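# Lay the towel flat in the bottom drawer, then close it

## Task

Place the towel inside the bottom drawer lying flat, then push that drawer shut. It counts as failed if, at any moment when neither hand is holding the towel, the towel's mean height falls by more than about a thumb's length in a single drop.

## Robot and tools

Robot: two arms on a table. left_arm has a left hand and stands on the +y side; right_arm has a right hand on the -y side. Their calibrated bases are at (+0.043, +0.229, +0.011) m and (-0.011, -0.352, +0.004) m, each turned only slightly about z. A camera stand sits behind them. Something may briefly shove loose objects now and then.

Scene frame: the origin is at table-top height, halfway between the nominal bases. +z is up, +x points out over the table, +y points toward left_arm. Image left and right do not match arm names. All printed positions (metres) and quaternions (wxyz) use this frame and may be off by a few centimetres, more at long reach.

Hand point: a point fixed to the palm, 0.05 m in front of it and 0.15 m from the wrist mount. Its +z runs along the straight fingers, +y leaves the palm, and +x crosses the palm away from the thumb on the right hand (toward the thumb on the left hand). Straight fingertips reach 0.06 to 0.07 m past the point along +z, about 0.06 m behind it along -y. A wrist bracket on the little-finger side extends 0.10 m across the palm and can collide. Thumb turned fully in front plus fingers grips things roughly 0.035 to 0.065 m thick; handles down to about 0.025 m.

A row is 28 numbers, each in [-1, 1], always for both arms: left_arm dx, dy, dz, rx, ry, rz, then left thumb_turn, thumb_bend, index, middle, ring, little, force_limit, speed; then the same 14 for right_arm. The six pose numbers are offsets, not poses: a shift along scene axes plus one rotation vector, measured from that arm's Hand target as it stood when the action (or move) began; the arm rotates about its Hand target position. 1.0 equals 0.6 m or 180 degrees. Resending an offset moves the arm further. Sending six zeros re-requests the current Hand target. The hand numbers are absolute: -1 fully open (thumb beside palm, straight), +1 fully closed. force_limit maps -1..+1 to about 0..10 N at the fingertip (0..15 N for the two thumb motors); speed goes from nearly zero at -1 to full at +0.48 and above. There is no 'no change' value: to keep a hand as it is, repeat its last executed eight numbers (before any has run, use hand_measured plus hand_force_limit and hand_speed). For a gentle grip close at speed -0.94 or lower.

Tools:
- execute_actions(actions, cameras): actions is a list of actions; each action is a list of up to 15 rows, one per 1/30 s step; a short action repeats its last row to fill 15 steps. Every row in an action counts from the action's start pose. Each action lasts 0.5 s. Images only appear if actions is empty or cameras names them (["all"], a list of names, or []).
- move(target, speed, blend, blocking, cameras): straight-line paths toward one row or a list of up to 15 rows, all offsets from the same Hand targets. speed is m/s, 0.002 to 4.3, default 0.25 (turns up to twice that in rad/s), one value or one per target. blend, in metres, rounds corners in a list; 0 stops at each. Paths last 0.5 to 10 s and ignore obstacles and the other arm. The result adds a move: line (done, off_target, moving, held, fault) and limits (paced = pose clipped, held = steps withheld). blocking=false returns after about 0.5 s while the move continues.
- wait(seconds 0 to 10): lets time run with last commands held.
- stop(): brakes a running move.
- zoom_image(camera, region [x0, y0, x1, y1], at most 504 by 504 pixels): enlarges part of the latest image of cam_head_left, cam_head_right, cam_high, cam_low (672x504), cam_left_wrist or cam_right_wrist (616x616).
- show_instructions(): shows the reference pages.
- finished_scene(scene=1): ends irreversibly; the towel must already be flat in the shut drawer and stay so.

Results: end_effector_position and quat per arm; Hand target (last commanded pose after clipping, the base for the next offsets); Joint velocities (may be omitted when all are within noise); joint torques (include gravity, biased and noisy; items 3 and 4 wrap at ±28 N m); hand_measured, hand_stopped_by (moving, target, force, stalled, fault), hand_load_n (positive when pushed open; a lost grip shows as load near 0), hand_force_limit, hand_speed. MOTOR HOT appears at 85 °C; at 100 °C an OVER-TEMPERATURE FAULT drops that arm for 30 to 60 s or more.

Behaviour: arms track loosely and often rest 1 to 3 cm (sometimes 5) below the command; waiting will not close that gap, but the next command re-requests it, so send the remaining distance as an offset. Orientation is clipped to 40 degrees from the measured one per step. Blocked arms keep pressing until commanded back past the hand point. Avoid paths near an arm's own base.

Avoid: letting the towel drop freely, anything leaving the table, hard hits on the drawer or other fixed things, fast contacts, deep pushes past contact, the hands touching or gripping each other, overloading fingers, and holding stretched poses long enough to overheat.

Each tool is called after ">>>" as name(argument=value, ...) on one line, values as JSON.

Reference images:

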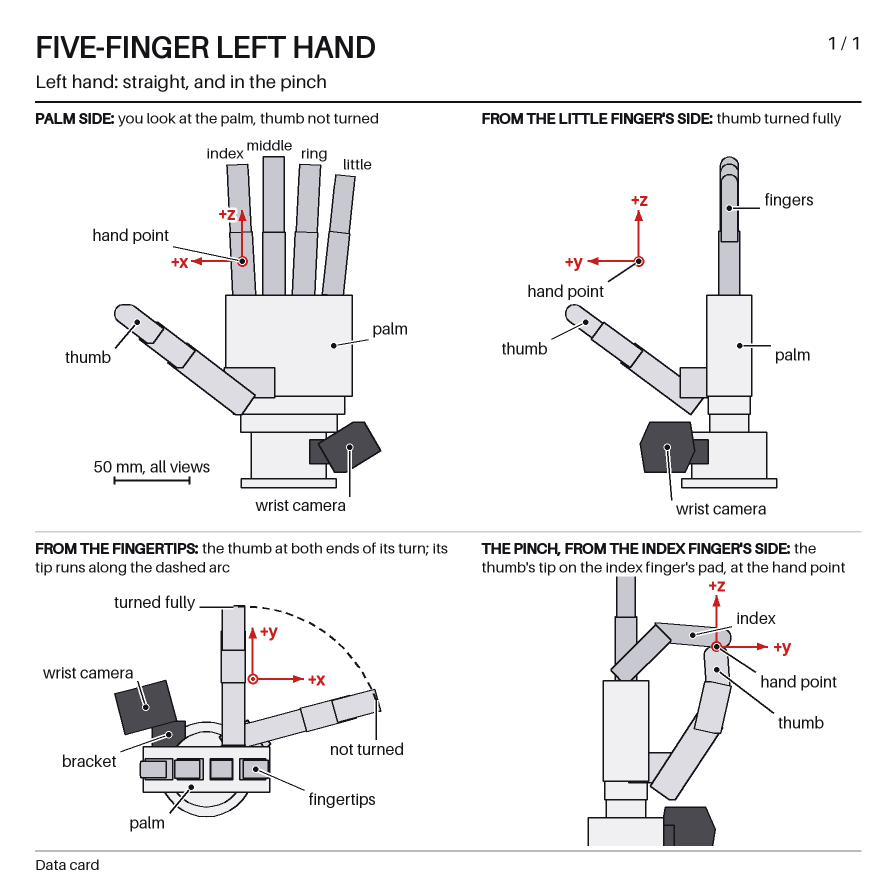

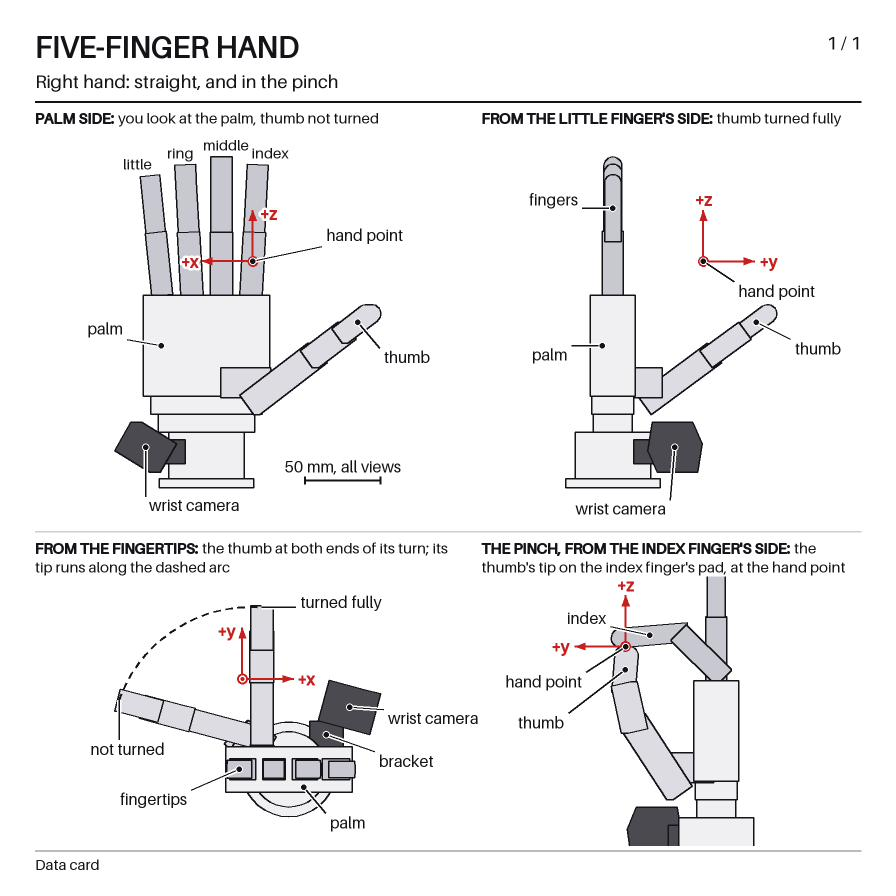

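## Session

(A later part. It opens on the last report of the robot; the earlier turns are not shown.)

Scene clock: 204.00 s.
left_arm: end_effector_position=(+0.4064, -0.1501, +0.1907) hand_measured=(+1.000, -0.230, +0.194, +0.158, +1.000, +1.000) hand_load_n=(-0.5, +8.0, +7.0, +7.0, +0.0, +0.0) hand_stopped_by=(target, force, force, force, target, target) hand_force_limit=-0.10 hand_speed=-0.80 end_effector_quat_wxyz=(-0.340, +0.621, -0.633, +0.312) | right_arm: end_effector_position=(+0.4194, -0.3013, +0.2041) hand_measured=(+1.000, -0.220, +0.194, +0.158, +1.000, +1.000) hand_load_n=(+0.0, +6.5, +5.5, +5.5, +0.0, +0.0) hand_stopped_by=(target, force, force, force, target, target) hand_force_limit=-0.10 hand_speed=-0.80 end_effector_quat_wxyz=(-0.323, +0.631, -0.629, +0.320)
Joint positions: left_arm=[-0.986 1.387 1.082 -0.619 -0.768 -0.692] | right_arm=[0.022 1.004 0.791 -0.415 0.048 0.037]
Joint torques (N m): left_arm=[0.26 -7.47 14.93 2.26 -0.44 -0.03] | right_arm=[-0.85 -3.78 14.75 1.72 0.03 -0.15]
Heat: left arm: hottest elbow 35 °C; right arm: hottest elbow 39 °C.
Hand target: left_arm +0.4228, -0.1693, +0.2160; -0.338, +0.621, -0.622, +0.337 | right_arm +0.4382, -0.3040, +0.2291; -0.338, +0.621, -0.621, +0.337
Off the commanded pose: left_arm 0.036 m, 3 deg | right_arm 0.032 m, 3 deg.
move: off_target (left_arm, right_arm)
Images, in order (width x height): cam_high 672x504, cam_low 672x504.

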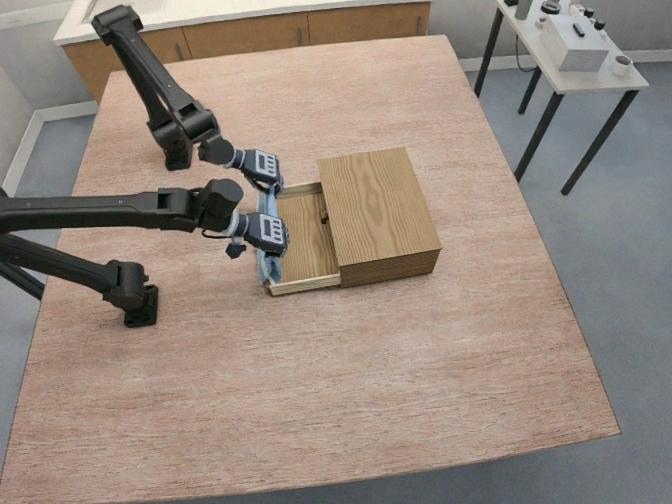

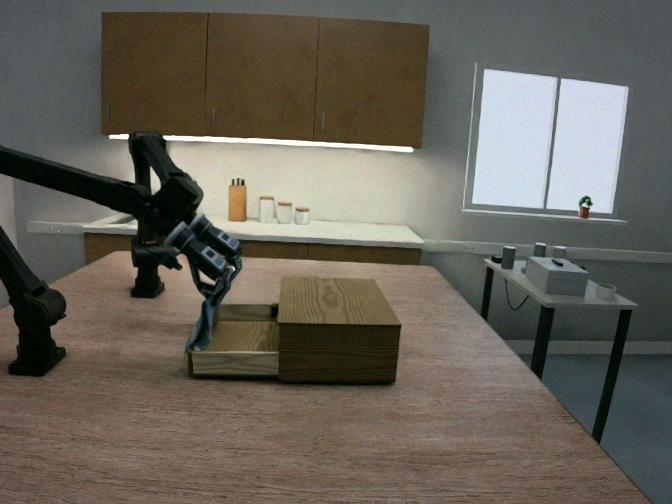

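>>> execute_actions(actions=[])

>>> zoom_image(camera="cam_right_wrist", region=[200, 150, 500, 450])

>>> zoom_image(camera="cam_head_right", region=[270, 60, 470, 260])

Scene clock: 204.67 s.
left_arm: end_effector_position=(+0.4064, -0.1500, +0.1907) hand_measured=(+1.000, -0.230, +0.194, +0.158, +1.000, +1.000) hand_load_n=(-0.5, +8.0, +7.0, +7.0, +0.0, +0.0) hand_stopped_by=(target, force, force, force, target, target) hand_force_limit=-0.10 hand_speed=-0.80 end_effector_quat_wxyz=(-0.340, +0.621, -0.633, +0.312) | right_arm: end_effector_position=(+0.4194, -0.3013, +0.2041) hand_measured=(+1.000, -0.220, +0.194, +0.158, +1.000, +1.000) hand_load_n=(+0.0, +6.5, +5.5, +5.5, +0.5, +0.0) hand_stopped_by=(target, force, force, force, target, target) hand_force_limit=-0.10 hand_speed=-0.80 end_effector_quat_wxyz=(-0.323, +0.631, -0.629, +0.320)
Joint positions: left_arm=[-0.986 1.387 1.082 -0.619 -0.768 -0.691] | right_arm=[0.022 1.004 0.791 -0.415 0.048 0.037]
Joint velocities: within noise
Joint torques (N m): left_arm=[0.32 -7.24 14.86 2.33 -0.45 -0.04] | right_arm=[-0.79 -3.66 14.72 1.78 0.02 -0.1]
Heat: left arm: hottest elbow 35 °C; right arm: hottest elbow 39 °C.
Hand target: left_arm +0.4228, -0.1693, +0.2160; -0.338, +0.621, -0.622, +0.337 | right_arm +0.4382, -0.3040, +0.2291; -0.338, +0.621, -0.621, +0.337
Off the commanded pose: left_arm 0.036 m, 3 deg | right_arm 0.032 m, 3 deg.

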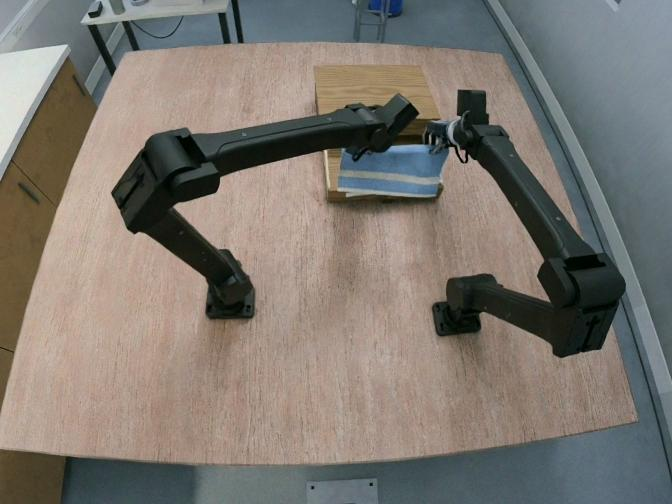

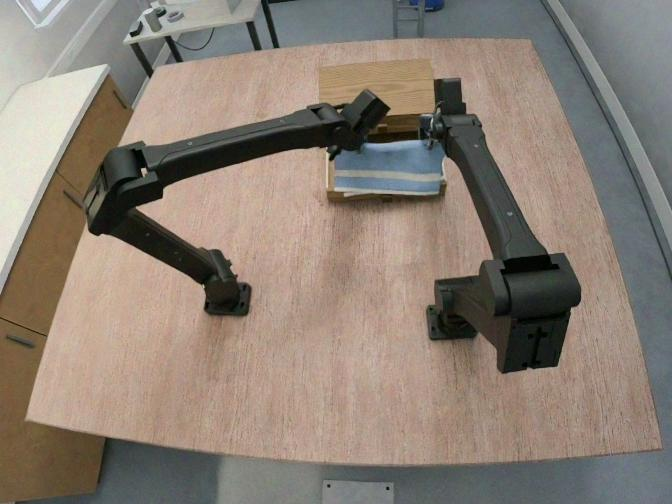

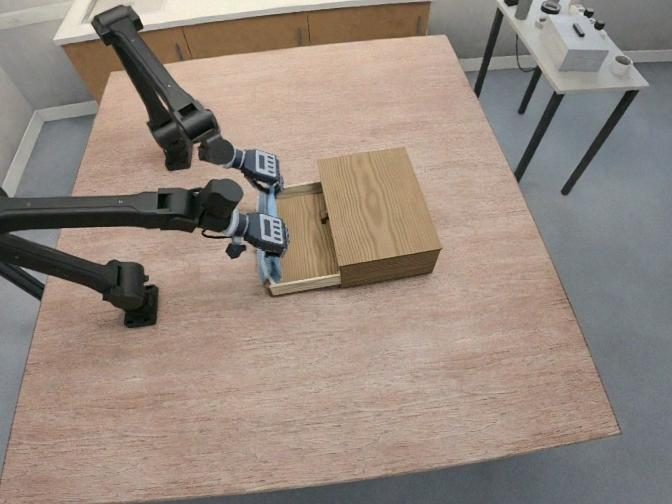

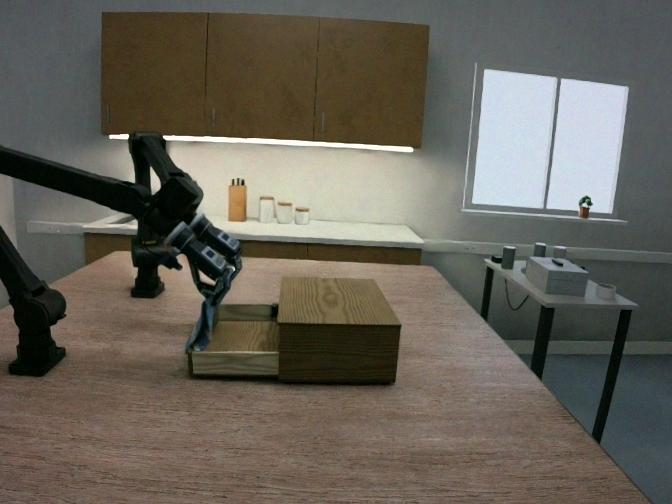

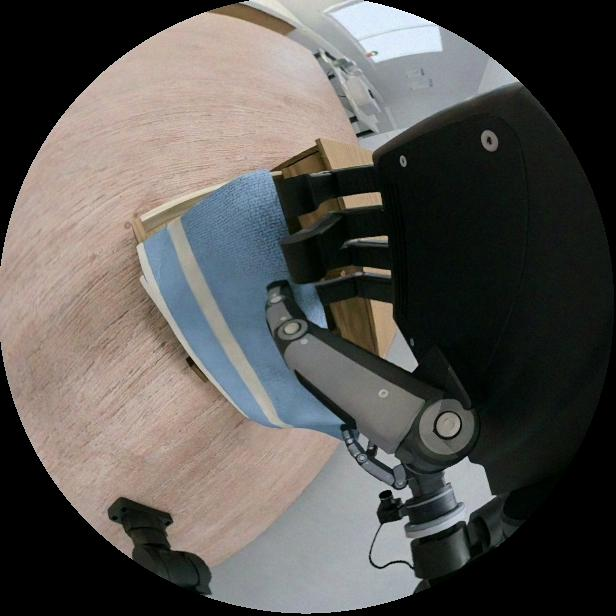

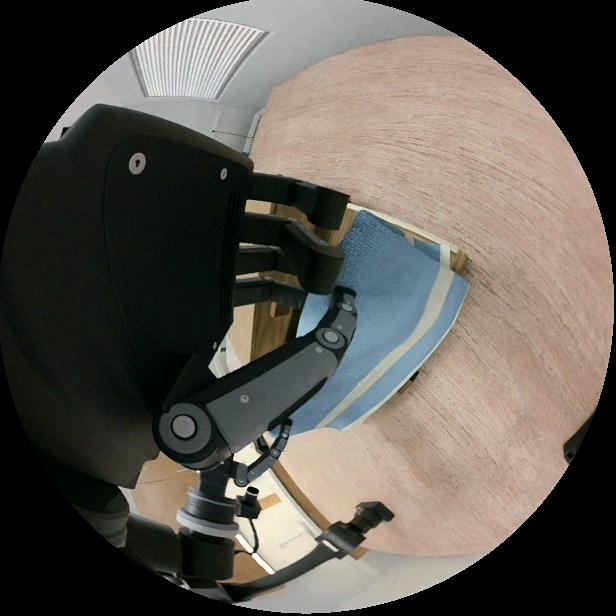

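Scaled by 1.680 from the camera's 616x616 image, which has a finer 880x880 frame.

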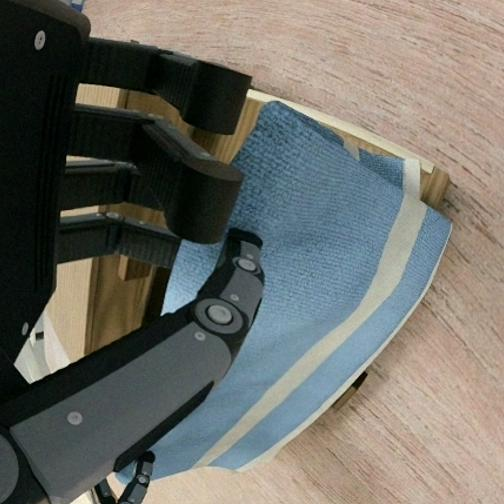

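Scaled by 2.520 from the camera's 672x504 image, which has a finer 960x720 frame.

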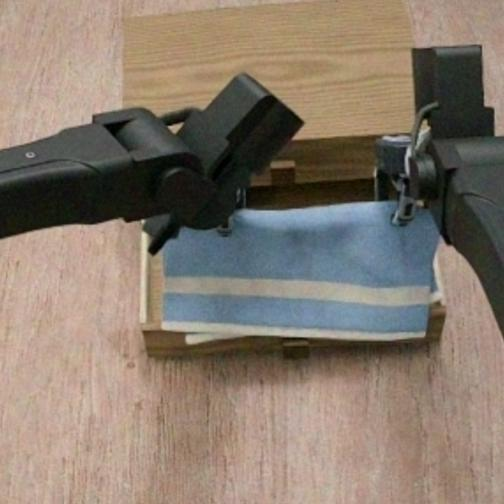

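>>> move(target=[0.0883, -0.0083, -0.0383, 0, 0, 0, 1, 0.15, 0.5, 0.5, 1, 1, -0.1, -0.8, 0.09, -0.0017, -0.0433, 0, 0, 0, 1, 0.15, 0.5, 0.5, 1, 1, -0.1, -0.8], speed=0.08, cameras=["cam_head_right", "cam_low", "cam_high", "cam_right_wrist"])

>>> zoom_image(camera="cam_low", region=[170, 210, 310, 390])

>>> zoom_image(camera="cam_high", region=[220, 140, 360, 310])

>>> zoom_image(camera="cam_head_right", region=[270, 60, 470, 260])

>>> zoom_image(camera="cam_right_wrist", region=[200, 150, 500, 450])

Scene clock: 206.97 s.
left_arm: end_effector_position=(+0.4565, -0.1554, +0.1673) hand_measured=(+1.000, -0.230, +0.194, +0.158, +1.000, +1.000) hand_load_n=(-0.5, +8.0, +7.0, +7.0, +0.5, +0.0) hand_stopped_by=(target, force, force, force, target, target) hand_force_limit=-0.10 hand_speed=-0.80 end_effector_quat_wxyz=(-0.338, +0.622, -0.634, +0.311) | right_arm: end_effector_position=(+0.4721, -0.3016, +0.1810) hand_measured=(+1.000, -0.220, +0.194, +0.158, +1.000, +1.000) hand_load_n=(-0.5, +6.5, +5.5, +5.5, +0.0, +0.0) hand_stopped_by=(target, force, force, force, target, target) hand_force_limit=-0.10 hand_speed=-0.80 end_effector_quat_wxyz=(-0.325, +0.628, -0.630, +0.320)
Joint positions: left_arm=[-0.9 1.489 1.12 -0.499 -0.711 -0.605] | right_arm=[0.011 1.178 0.847 -0.293 0.039 0.037]
Joint torques (N m): left_arm=[0.32 -8.64 14.71 2.54 -0.4 -0.06] | right_arm=[-0.85 -5.42 14.38 1.73 0.02 -0.2]
Heat: left arm: hottest elbow 35 °C; right arm: hottest elbow 40 °C.
Hand target: left_arm +0.4757, -0.1743, +0.1930; -0.338, +0.621, -0.622, +0.337 | right_arm +0.4922, -0.3051, +0.2032; -0.338, +0.621, -0.621, +0.337
Off the commanded pose: left_arm 0.037 m, 3 deg | right_arm 0.030 m, 3 deg.
move: off_target (left_arm, right_arm)
Images, in order (width x height): cam_head_right 672x504, cam_high 672x504, cam_low 672x504, cam_right_wrist 616x616.

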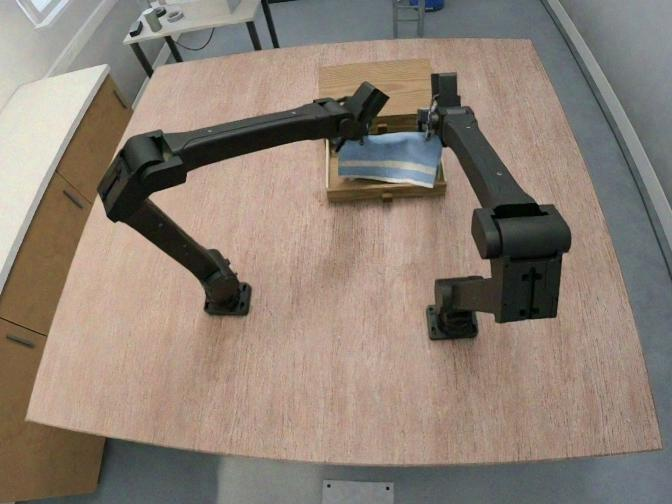

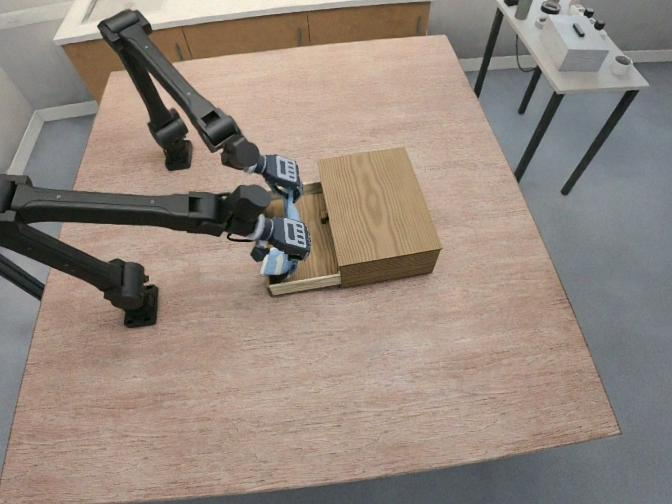

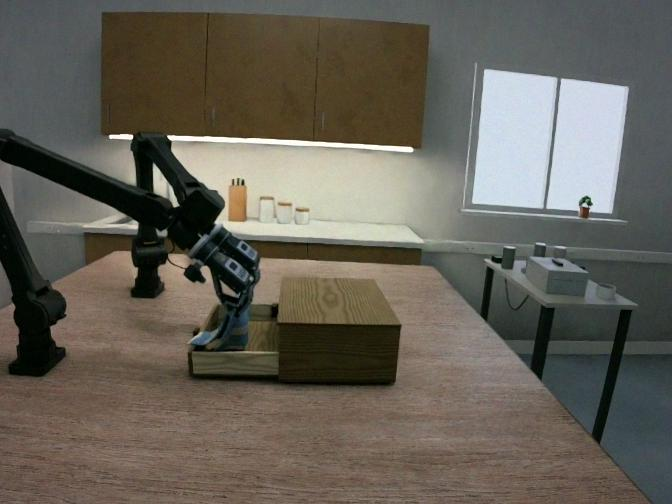

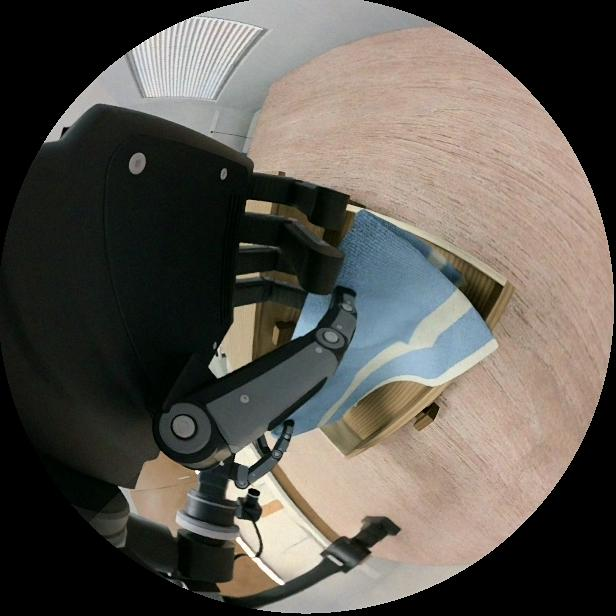

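Scaled by 2.800 from the camera's 672x504 image, which has a finer 960x720 frame.

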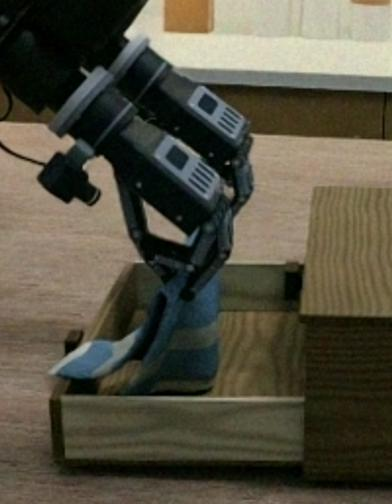

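Scaled by 2.965 from the camera's 672x504 image, which has a finer 960x720 frame.

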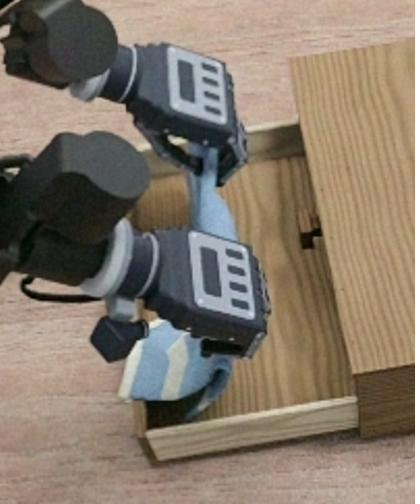

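Scaled by 2.520 from the camera's 672x504 image, which has a finer 960x720 frame.

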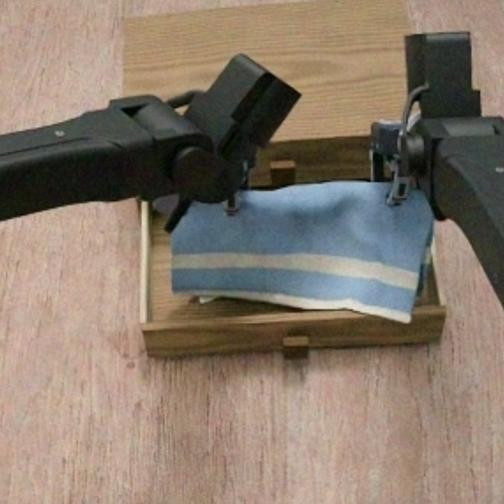

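Scaled by 1.680 from the camera's 616x616 image, which has a finer 880x880 frame.

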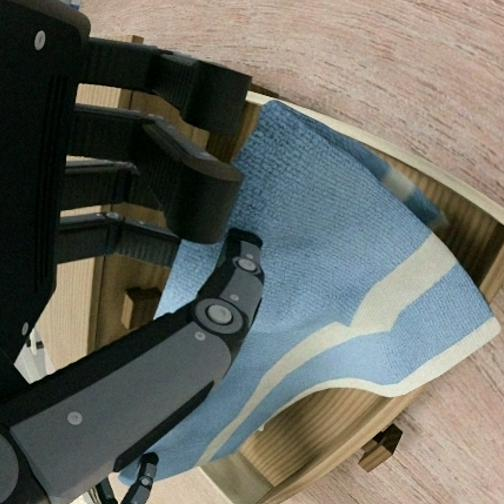

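>>> move(target=[[-0.0312, 0.0038, 0.1083, 0, 0, 0, 1, 0.15, 0.5, 0.5, 1, 1, -0.1, -0.8, -0.0337, 0, 0.108, 0, 0, 0, 1, 0.15, 0.5, 0.5, 1, 1, -0.1, -0.8], [-0.2515, 0.0272, 0.098, 0, 0, 0, 1, 0.15, 0.5, 0.5, 1, 1, -0.1, -0.8, -0.2567, 0.0018, 0.0832, 0, 0, 0, 1, 0.15, 0.5, 0.5, 1, 1, -0.1, -0.8]], speed=0.12, blend=0.015, cameras=["cam_low", "cam_high", "cam_head_right"])

>>> zoom_image(camera="cam_low", region=[150, 210, 290, 390])

>>> zoom_image(camera="cam_high", region=[220, 140, 360, 310])

>>> zoom_image(camera="cam_head_right", region=[270, 60, 470, 260])

Scene clock: 213.53 s.
left_arm: end_effector_position=(+0.3269, -0.1617, +0.2452) hand_measured=(+1.000, -0.230, +0.194, +0.158, +1.000, +1.000) hand_load_n=(-0.5, +8.0, +6.5, +7.0, +0.0, +0.0) hand_stopped_by=(target, force, force, force, target, target) hand_force_limit=-0.10 hand_speed=-0.80 end_effector_quat_wxyz=(-0.340, +0.616, -0.629, +0.332) | right_arm: end_effector_position=(+0.3399, -0.3072, +0.2539) hand_measured=(+1.000, -0.220, +0.194, +0.158, +1.000, +1.000) hand_load_n=(-0.5, +6.5, +5.5, +5.5, +0.0, +0.0) hand_stopped_by=(target, force, force, force, target, target) hand_force_limit=-0.10 hand_speed=-0.80 end_effector_quat_wxyz=(-0.337, +0.620, -0.621, +0.341)
Joint positions: left_arm=[-1.173 1.279 1.128 -0.881 -0.878 -0.888] | right_arm=[0.03 0.702 0.75 -0.62 0.066 0.037]
Joint torques (N m): left_arm=[-0.21 -8.59 9.36 1.1 -0.69 -0.37] | right_arm=[0.21 -1.49 10.76 1.07 0.15 0.04]
Heat: left arm: hottest elbow 35 °C; right arm: hottest elbow 41 °C.
Hand target: left_arm +0.3248, -0.1579, +0.2519; -0.338, +0.621, -0.622, +0.337 | right_arm +0.3382, -0.3040, +0.2531; -0.338, +0.621, -0.621, +0.337
Off the commanded pose: left_arm 0.008 m, 1 deg | right_arm 0.004 m, 0 deg.
move: done
Images, in order (width x height): cam_head_right 672x504, cam_high 672x504, cam_low 672x504.

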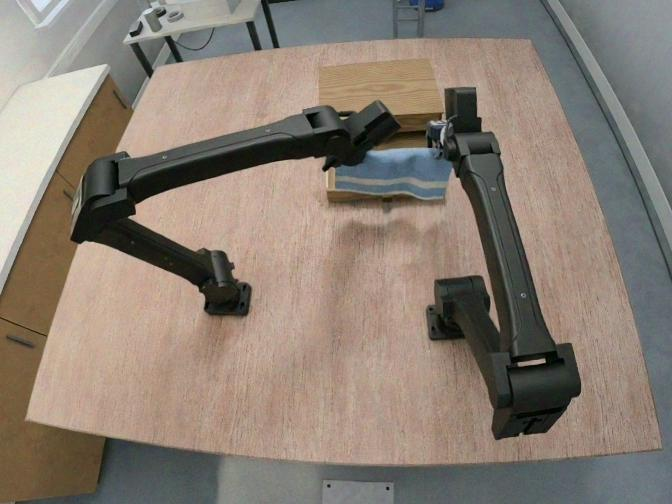

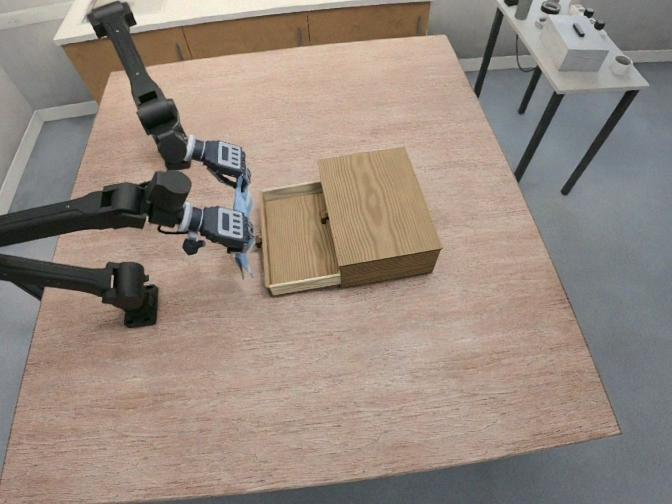

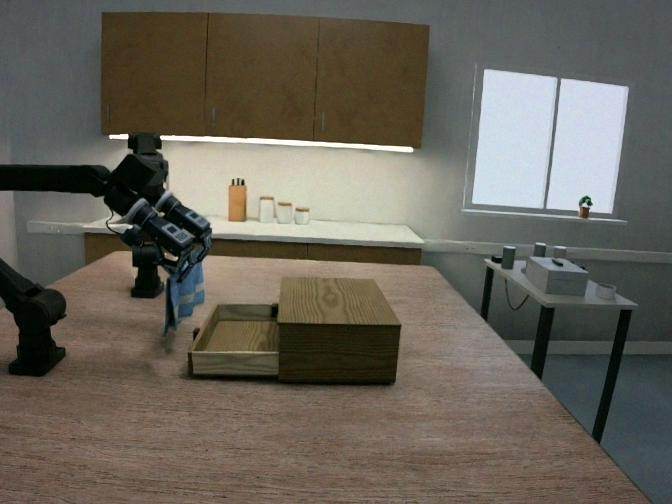

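Scaled by 2.800 from the camera's 672x504 image, which has a finer 960x720 frame.

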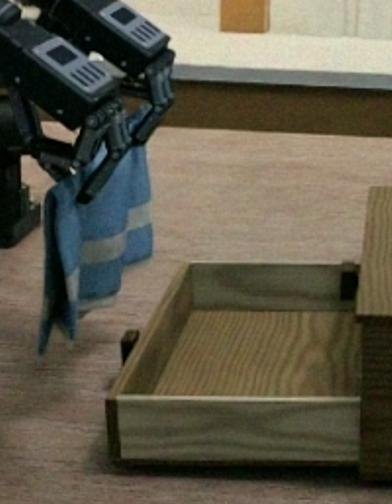

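Scaled by 2.965 from the camera's 672x504 image, which has a finer 960x720 frame.

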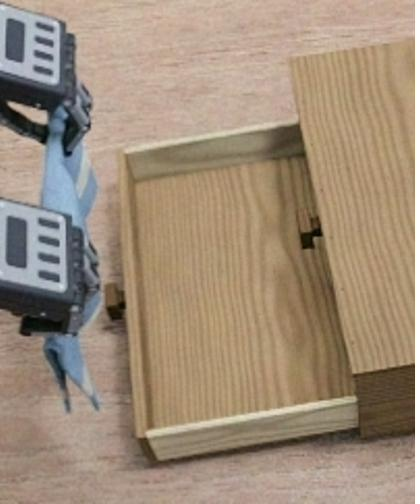

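Scaled by 2.520 from the camera's 672x504 image, which has a finer 960x720 frame.

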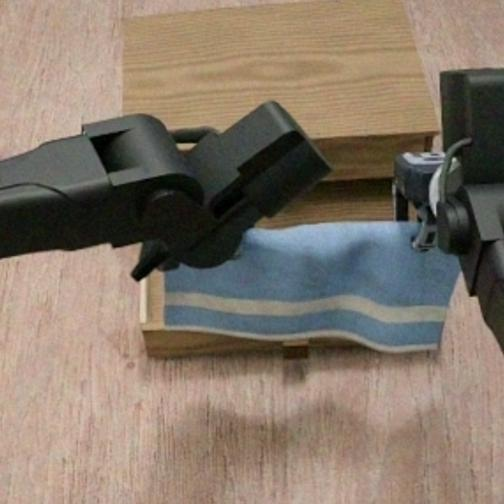

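>>> move(target=[[0, 0, -0.06, 0, 0, 0, 1, 0.15, 0.5, 0.5, 1, 1, -0.1, -0.8, 0, 0, -0.0635, 0, 0, 0, 1, 0.15, 0.5, 0.5, 1, 1, -0.1, -0.8], [0.087, -0.0235, -0.0282, 0, 0, 0, 1, 0.15, 0.5, 0.5, 1, 1, -0.1, -0.8, 0.0897, -0.0017, -0.0352, 0, 0, 0, 1, 0.15, 0.5, 0.5, 1, 1, -0.1, -0.8]], speed=0.1, blend=0.01, cameras=["cam_low", "cam_high", "cam_head_right"])

>>> zoom_image(camera="cam_low", region=[150, 210, 290, 390])

>>> zoom_image(camera="cam_head_right", region=[270, 60, 470, 260])

Scene clock: 216.93 s.
left_arm: end_effector_position=(+0.3634, -0.1527, +0.2095) hand_measured=(+1.000, -0.230, +0.194, +0.158, +1.000, +1.000) hand_load_n=(-0.5, +8.0, +7.0, +7.0, +0.0, +0.0) hand_stopped_by=(target, force, force, force, target, target) hand_force_limit=-0.10 hand_speed=-0.80 end_effector_quat_wxyz=(-0.343, +0.620, -0.633, +0.313) | right_arm: end_effector_position=(+0.3762, -0.3026, +0.2093) hand_measured=(+1.000, -0.220, +0.194, +0.158, +1.000, +1.000) hand_load_n=(+0.0, +6.5, +5.5, +5.0, +0.0, +0.5) hand_stopped_by=(target, force, force, force, target, target) hand_force_limit=-0.10 hand_speed=-0.80 end_effector_quat_wxyz=(-0.325, +0.631, -0.627, +0.323)
Joint positions: left_arm=[-1.079 1.33 1.086 -0.753 -0.827 -0.795] | right_arm=[0.028 0.859 0.723 -0.484 0.052 0.037]
Joint torques (N m): left_arm=[0.21 -6.77 14.9 2.22 -0.52 -0.06] | right_arm=[-0.79 -1.96 14.52 1.7 0.04 -0.08]
Heat: left arm: hottest elbow 35 °C; right arm: hottest elbow 41 °C.
Hand target: left_arm +0.3771, -0.1720, +0.2349; -0.338, +0.621, -0.622, +0.337 | right_arm +0.3920, -0.3051, +0.2321; -0.338, +0.621, -0.621, +0.337
Off the commanded pose: left_arm 0.035 m, 3 deg | right_arm 0.028 m, 3 deg.
move: off_target (left_arm, right_arm)
Images, in order (width x height): cam_head_right 672x504, cam_high 672x504, cam_low 672x504.

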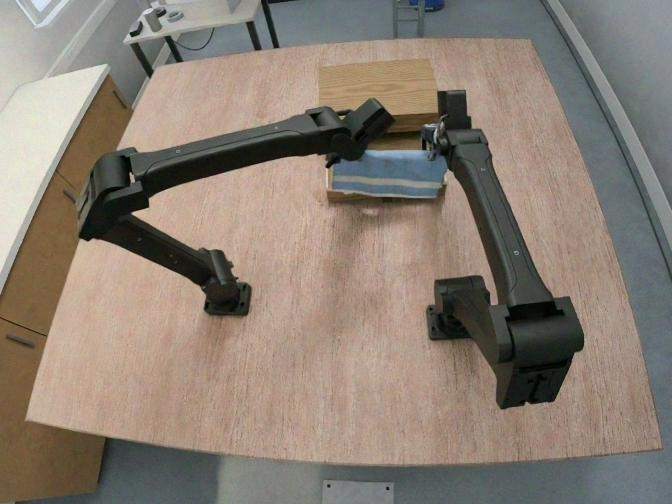

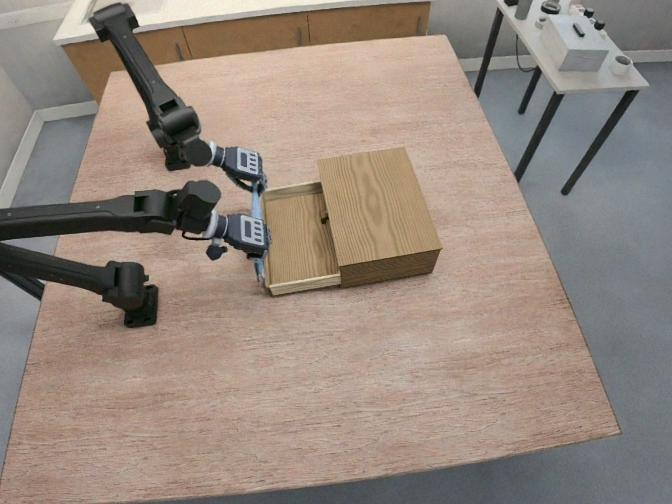

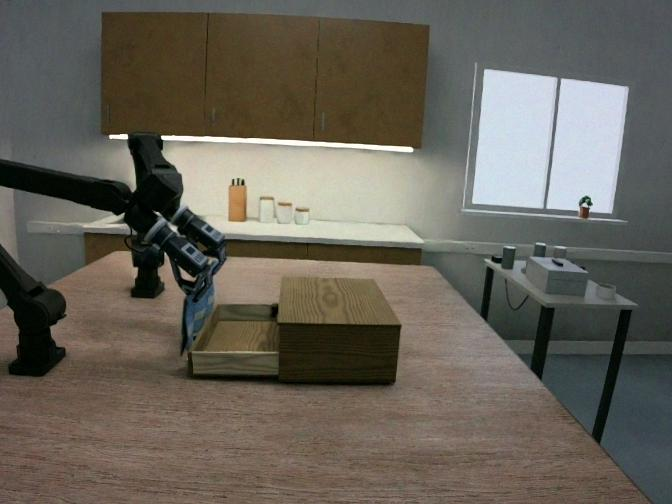

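Scaled by 2.800 from the camera's 672x504 image, which has a finer 960x720 frame.

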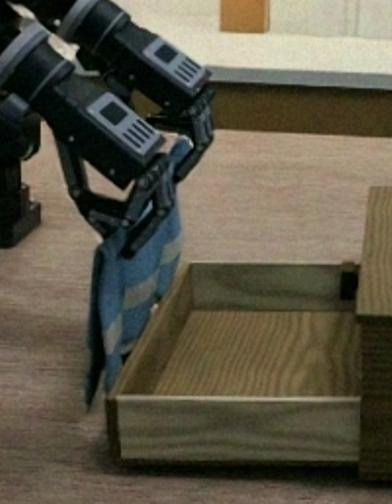

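Scaled by 2.520 from the camera's 672x504 image, which has a finer 960x720 frame.

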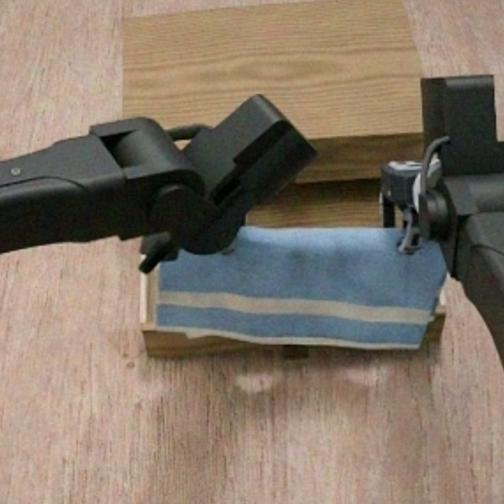

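>>> move(target=[0.0667, -0.0017, -0.0217, 0, 0, 0, 1, 0.15, 0.5, 0.5, 1, 1, -0.1, -0.8, 0.0667, 0, -0.0235, 0, 0, 0, 1, 0.15, 0.5, 0.5, 1, 1, -0.1, -0.8], speed=0.08, cameras=["cam_low", "cam_high", "cam_head_right"])

>>> zoom_image(camera="cam_low", region=[150, 210, 290, 390])

>>> zoom_image(camera="cam_head_right", region=[270, 60, 470, 260])

>>> zoom_image(camera="cam_high", region=[220, 140, 360, 310])

Scene clock: 218.63 s.
left_arm: end_effector_position=(+0.4007, -0.1532, +0.1951) hand_measured=(+1.000, -0.230, +0.194, +0.158, +1.000, +1.000) hand_load_n=(-0.5, +8.0, +7.0, +7.0, +0.0, +0.0) hand_stopped_by=(target, force, force, force, target, target) hand_force_limit=-0.10 hand_speed=-0.80 end_effector_quat_wxyz=(-0.341, +0.620, -0.634, +0.311) | right_arm: end_effector_position=(+0.4128, -0.3023, +0.1926) hand_measured=(+1.000, -0.220, +0.194, +0.158, +1.000, +1.000) hand_load_n=(+0.0, +6.5, +5.5, +5.5, +0.0, +0.0) hand_stopped_by=(target, force, force, force, target, target) hand_force_limit=-0.10 hand_speed=-0.80 end_effector_quat_wxyz=(-0.323, +0.630, -0.629, +0.320)
Joint positions: left_arm=[-1.001 1.385 1.095 -0.649 -0.779 -0.706] | right_arm=[0.02 0.991 0.753 -0.39 0.047 0.037]
Joint torques (N m): left_arm=[0.5 -7.82 15.04 2.44 -0.41 -0.05] | right_arm=[-0.97 -3.19 14.8 1.65 0.04 -0.1]
Heat: left arm: hottest elbow 35 °C; right arm: hottest elbow 41 °C.
Hand target: left_arm +0.4171, -0.1731, +0.2219; -0.338, +0.621, -0.622, +0.337 | right_arm +0.4320, -0.3051, +0.2179; -0.338, +0.621, -0.621, +0.337
Off the commanded pose: left_arm 0.037 m, 3 deg | right_arm 0.032 m, 3 deg.
move: off_target (left_arm, right_arm)
Images, in order (width x height): cam_head_right 672x504, cam_high 672x504, cam_low 672x504.

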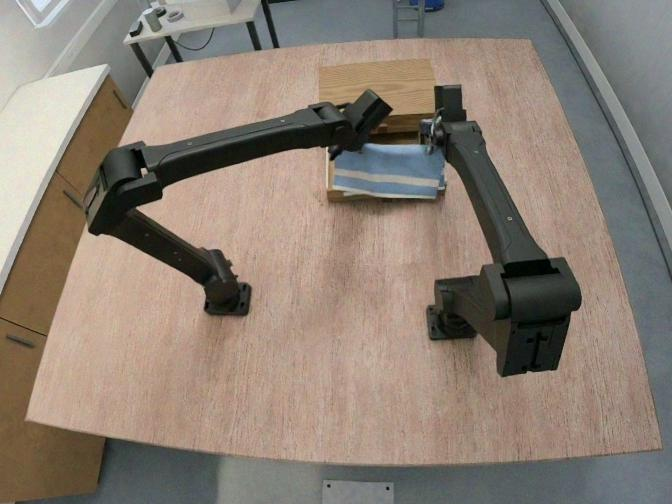

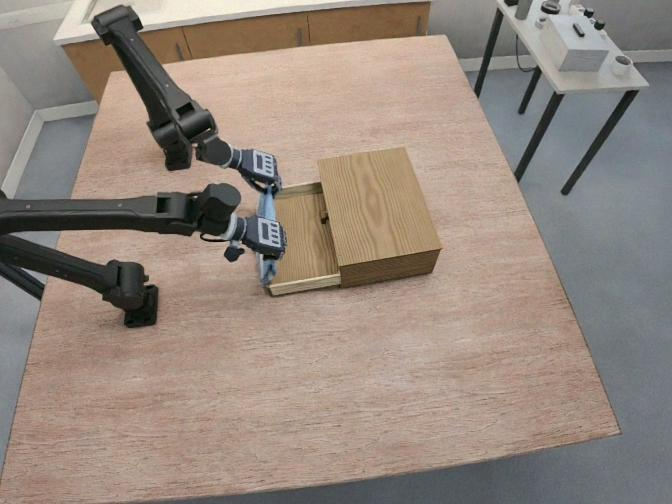

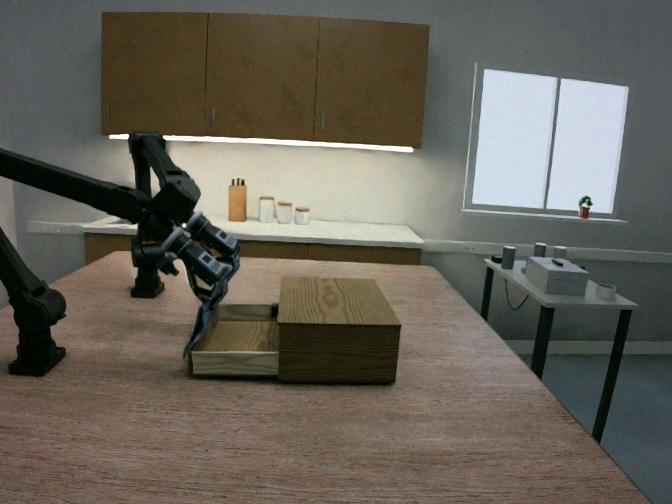

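Scaled by 2.800 from the camera's 672x504 image, which has a finer 960x720 frame.

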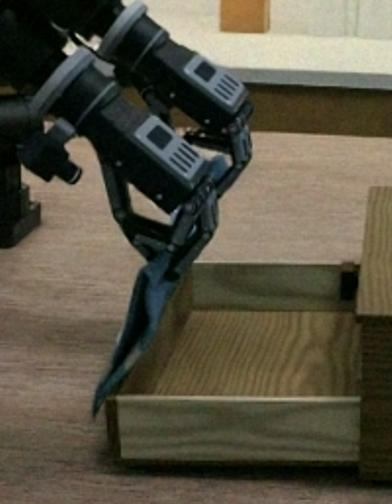

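Scaled by 2.520 from the camera's 672x504 image, which has a finer 960x720 frame.

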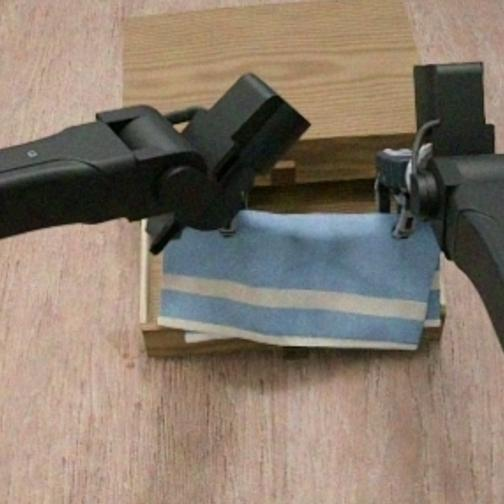

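Scaled by 2.965 from the camera's 672x504 image, which has a finer 960x720 frame.

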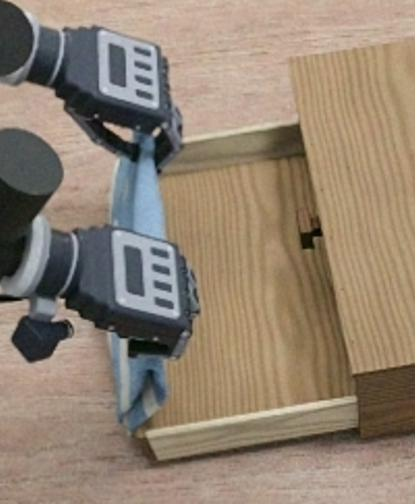

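>>> execute_actions(actions=[[[0,0,0,0,0,0,1,0.15,0.5,0.5,1,1,-0.1,-0.8,0,0,0,0,0,0,1,0.15,0.5,0.5,1,1,-0.1,-0.8]]], cameras=["cam_right_wrist", "cam_left_wrist"])

>>> zoom_image(camera="cam_right_wrist", region=[250, 150, 500, 400])

>>> zoom_image(camera="cam_left_wrist", region=[130, 150, 380, 400])

Scene clock: 219.70 s.
left_arm: end_effector_position=(+0.4006, -0.1532, +0.1950) hand_measured=(+1.000, -0.230, +0.194, +0.158, +1.000, +1.000) hand_load_n=(-0.5, +8.0, +7.0, +7.0, +0.0, +0.0) hand_stopped_by=(target, force, force, force, target, target) hand_force_limit=-0.10 hand_speed=-0.80 end_effector_quat_wxyz=(-0.341, +0.620, -0.634, +0.311) | right_arm: end_effector_position=(+0.4128, -0.3023, +0.1926) hand_measured=(+1.000, -0.220, +0.194, +0.158, +1.000, +1.000) hand_load_n=(+0.0, +6.5, +5.5, +5.5, +0.0, +0.0) hand_stopped_by=(target, force, force, force, target, target) hand_force_limit=-0.10 hand_speed=-0.80 end_effector_quat_wxyz=(-0.323, +0.630, -0.629, +0.320)
Joint positions: left_arm=[-1.001 1.385 1.095 -0.649 -0.778 -0.706] | right_arm=[0.02 0.991 0.753 -0.39 0.047 0.037]
Joint torques (N m): left_arm=[0.26 -7.65 15.05 2.45 -0.48 -0.05] | right_arm=[-1.26 -3.49 14.69 1.78 0.03 -0.12]
Heat: left arm: hottest elbow 35 °C; right arm: hottest elbow 41 °C.
Hand target: left_arm +0.4171, -0.1731, +0.2218; -0.337, +0.621, -0.622, +0.337 | right_arm +0.4320, -0.3051, +0.2179; -0.338, +0.621, -0.621, +0.337
Off the commanded pose: left_arm 0.037 m, 3 deg | right_arm 0.032 m, 3 deg.
Images, in order (width x height): cam_left_wrist 616x616, cam_right_wrist 616x616.

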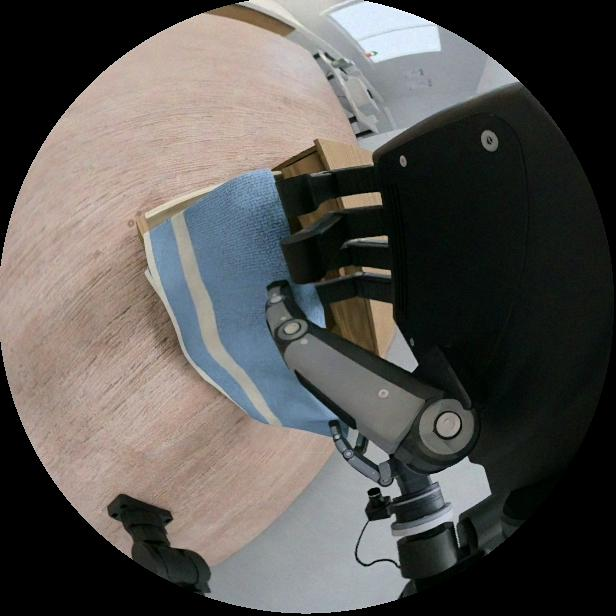

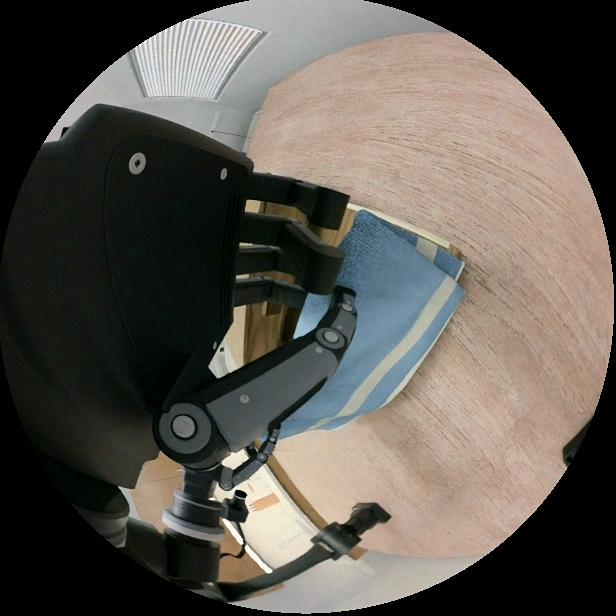

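Scaled by 2.016 from the camera's 616x616 image, which has a finer 880x880 frame.

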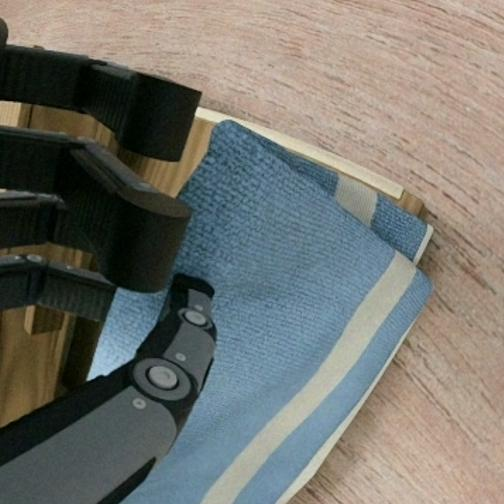

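Scaled by 2.016 from the camera's 616x616 image, which has a finer 880x880 frame.

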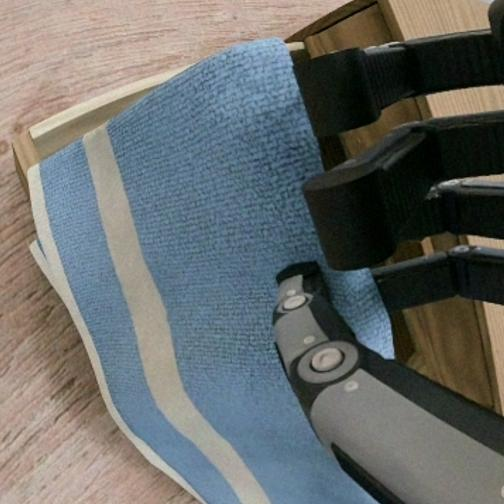

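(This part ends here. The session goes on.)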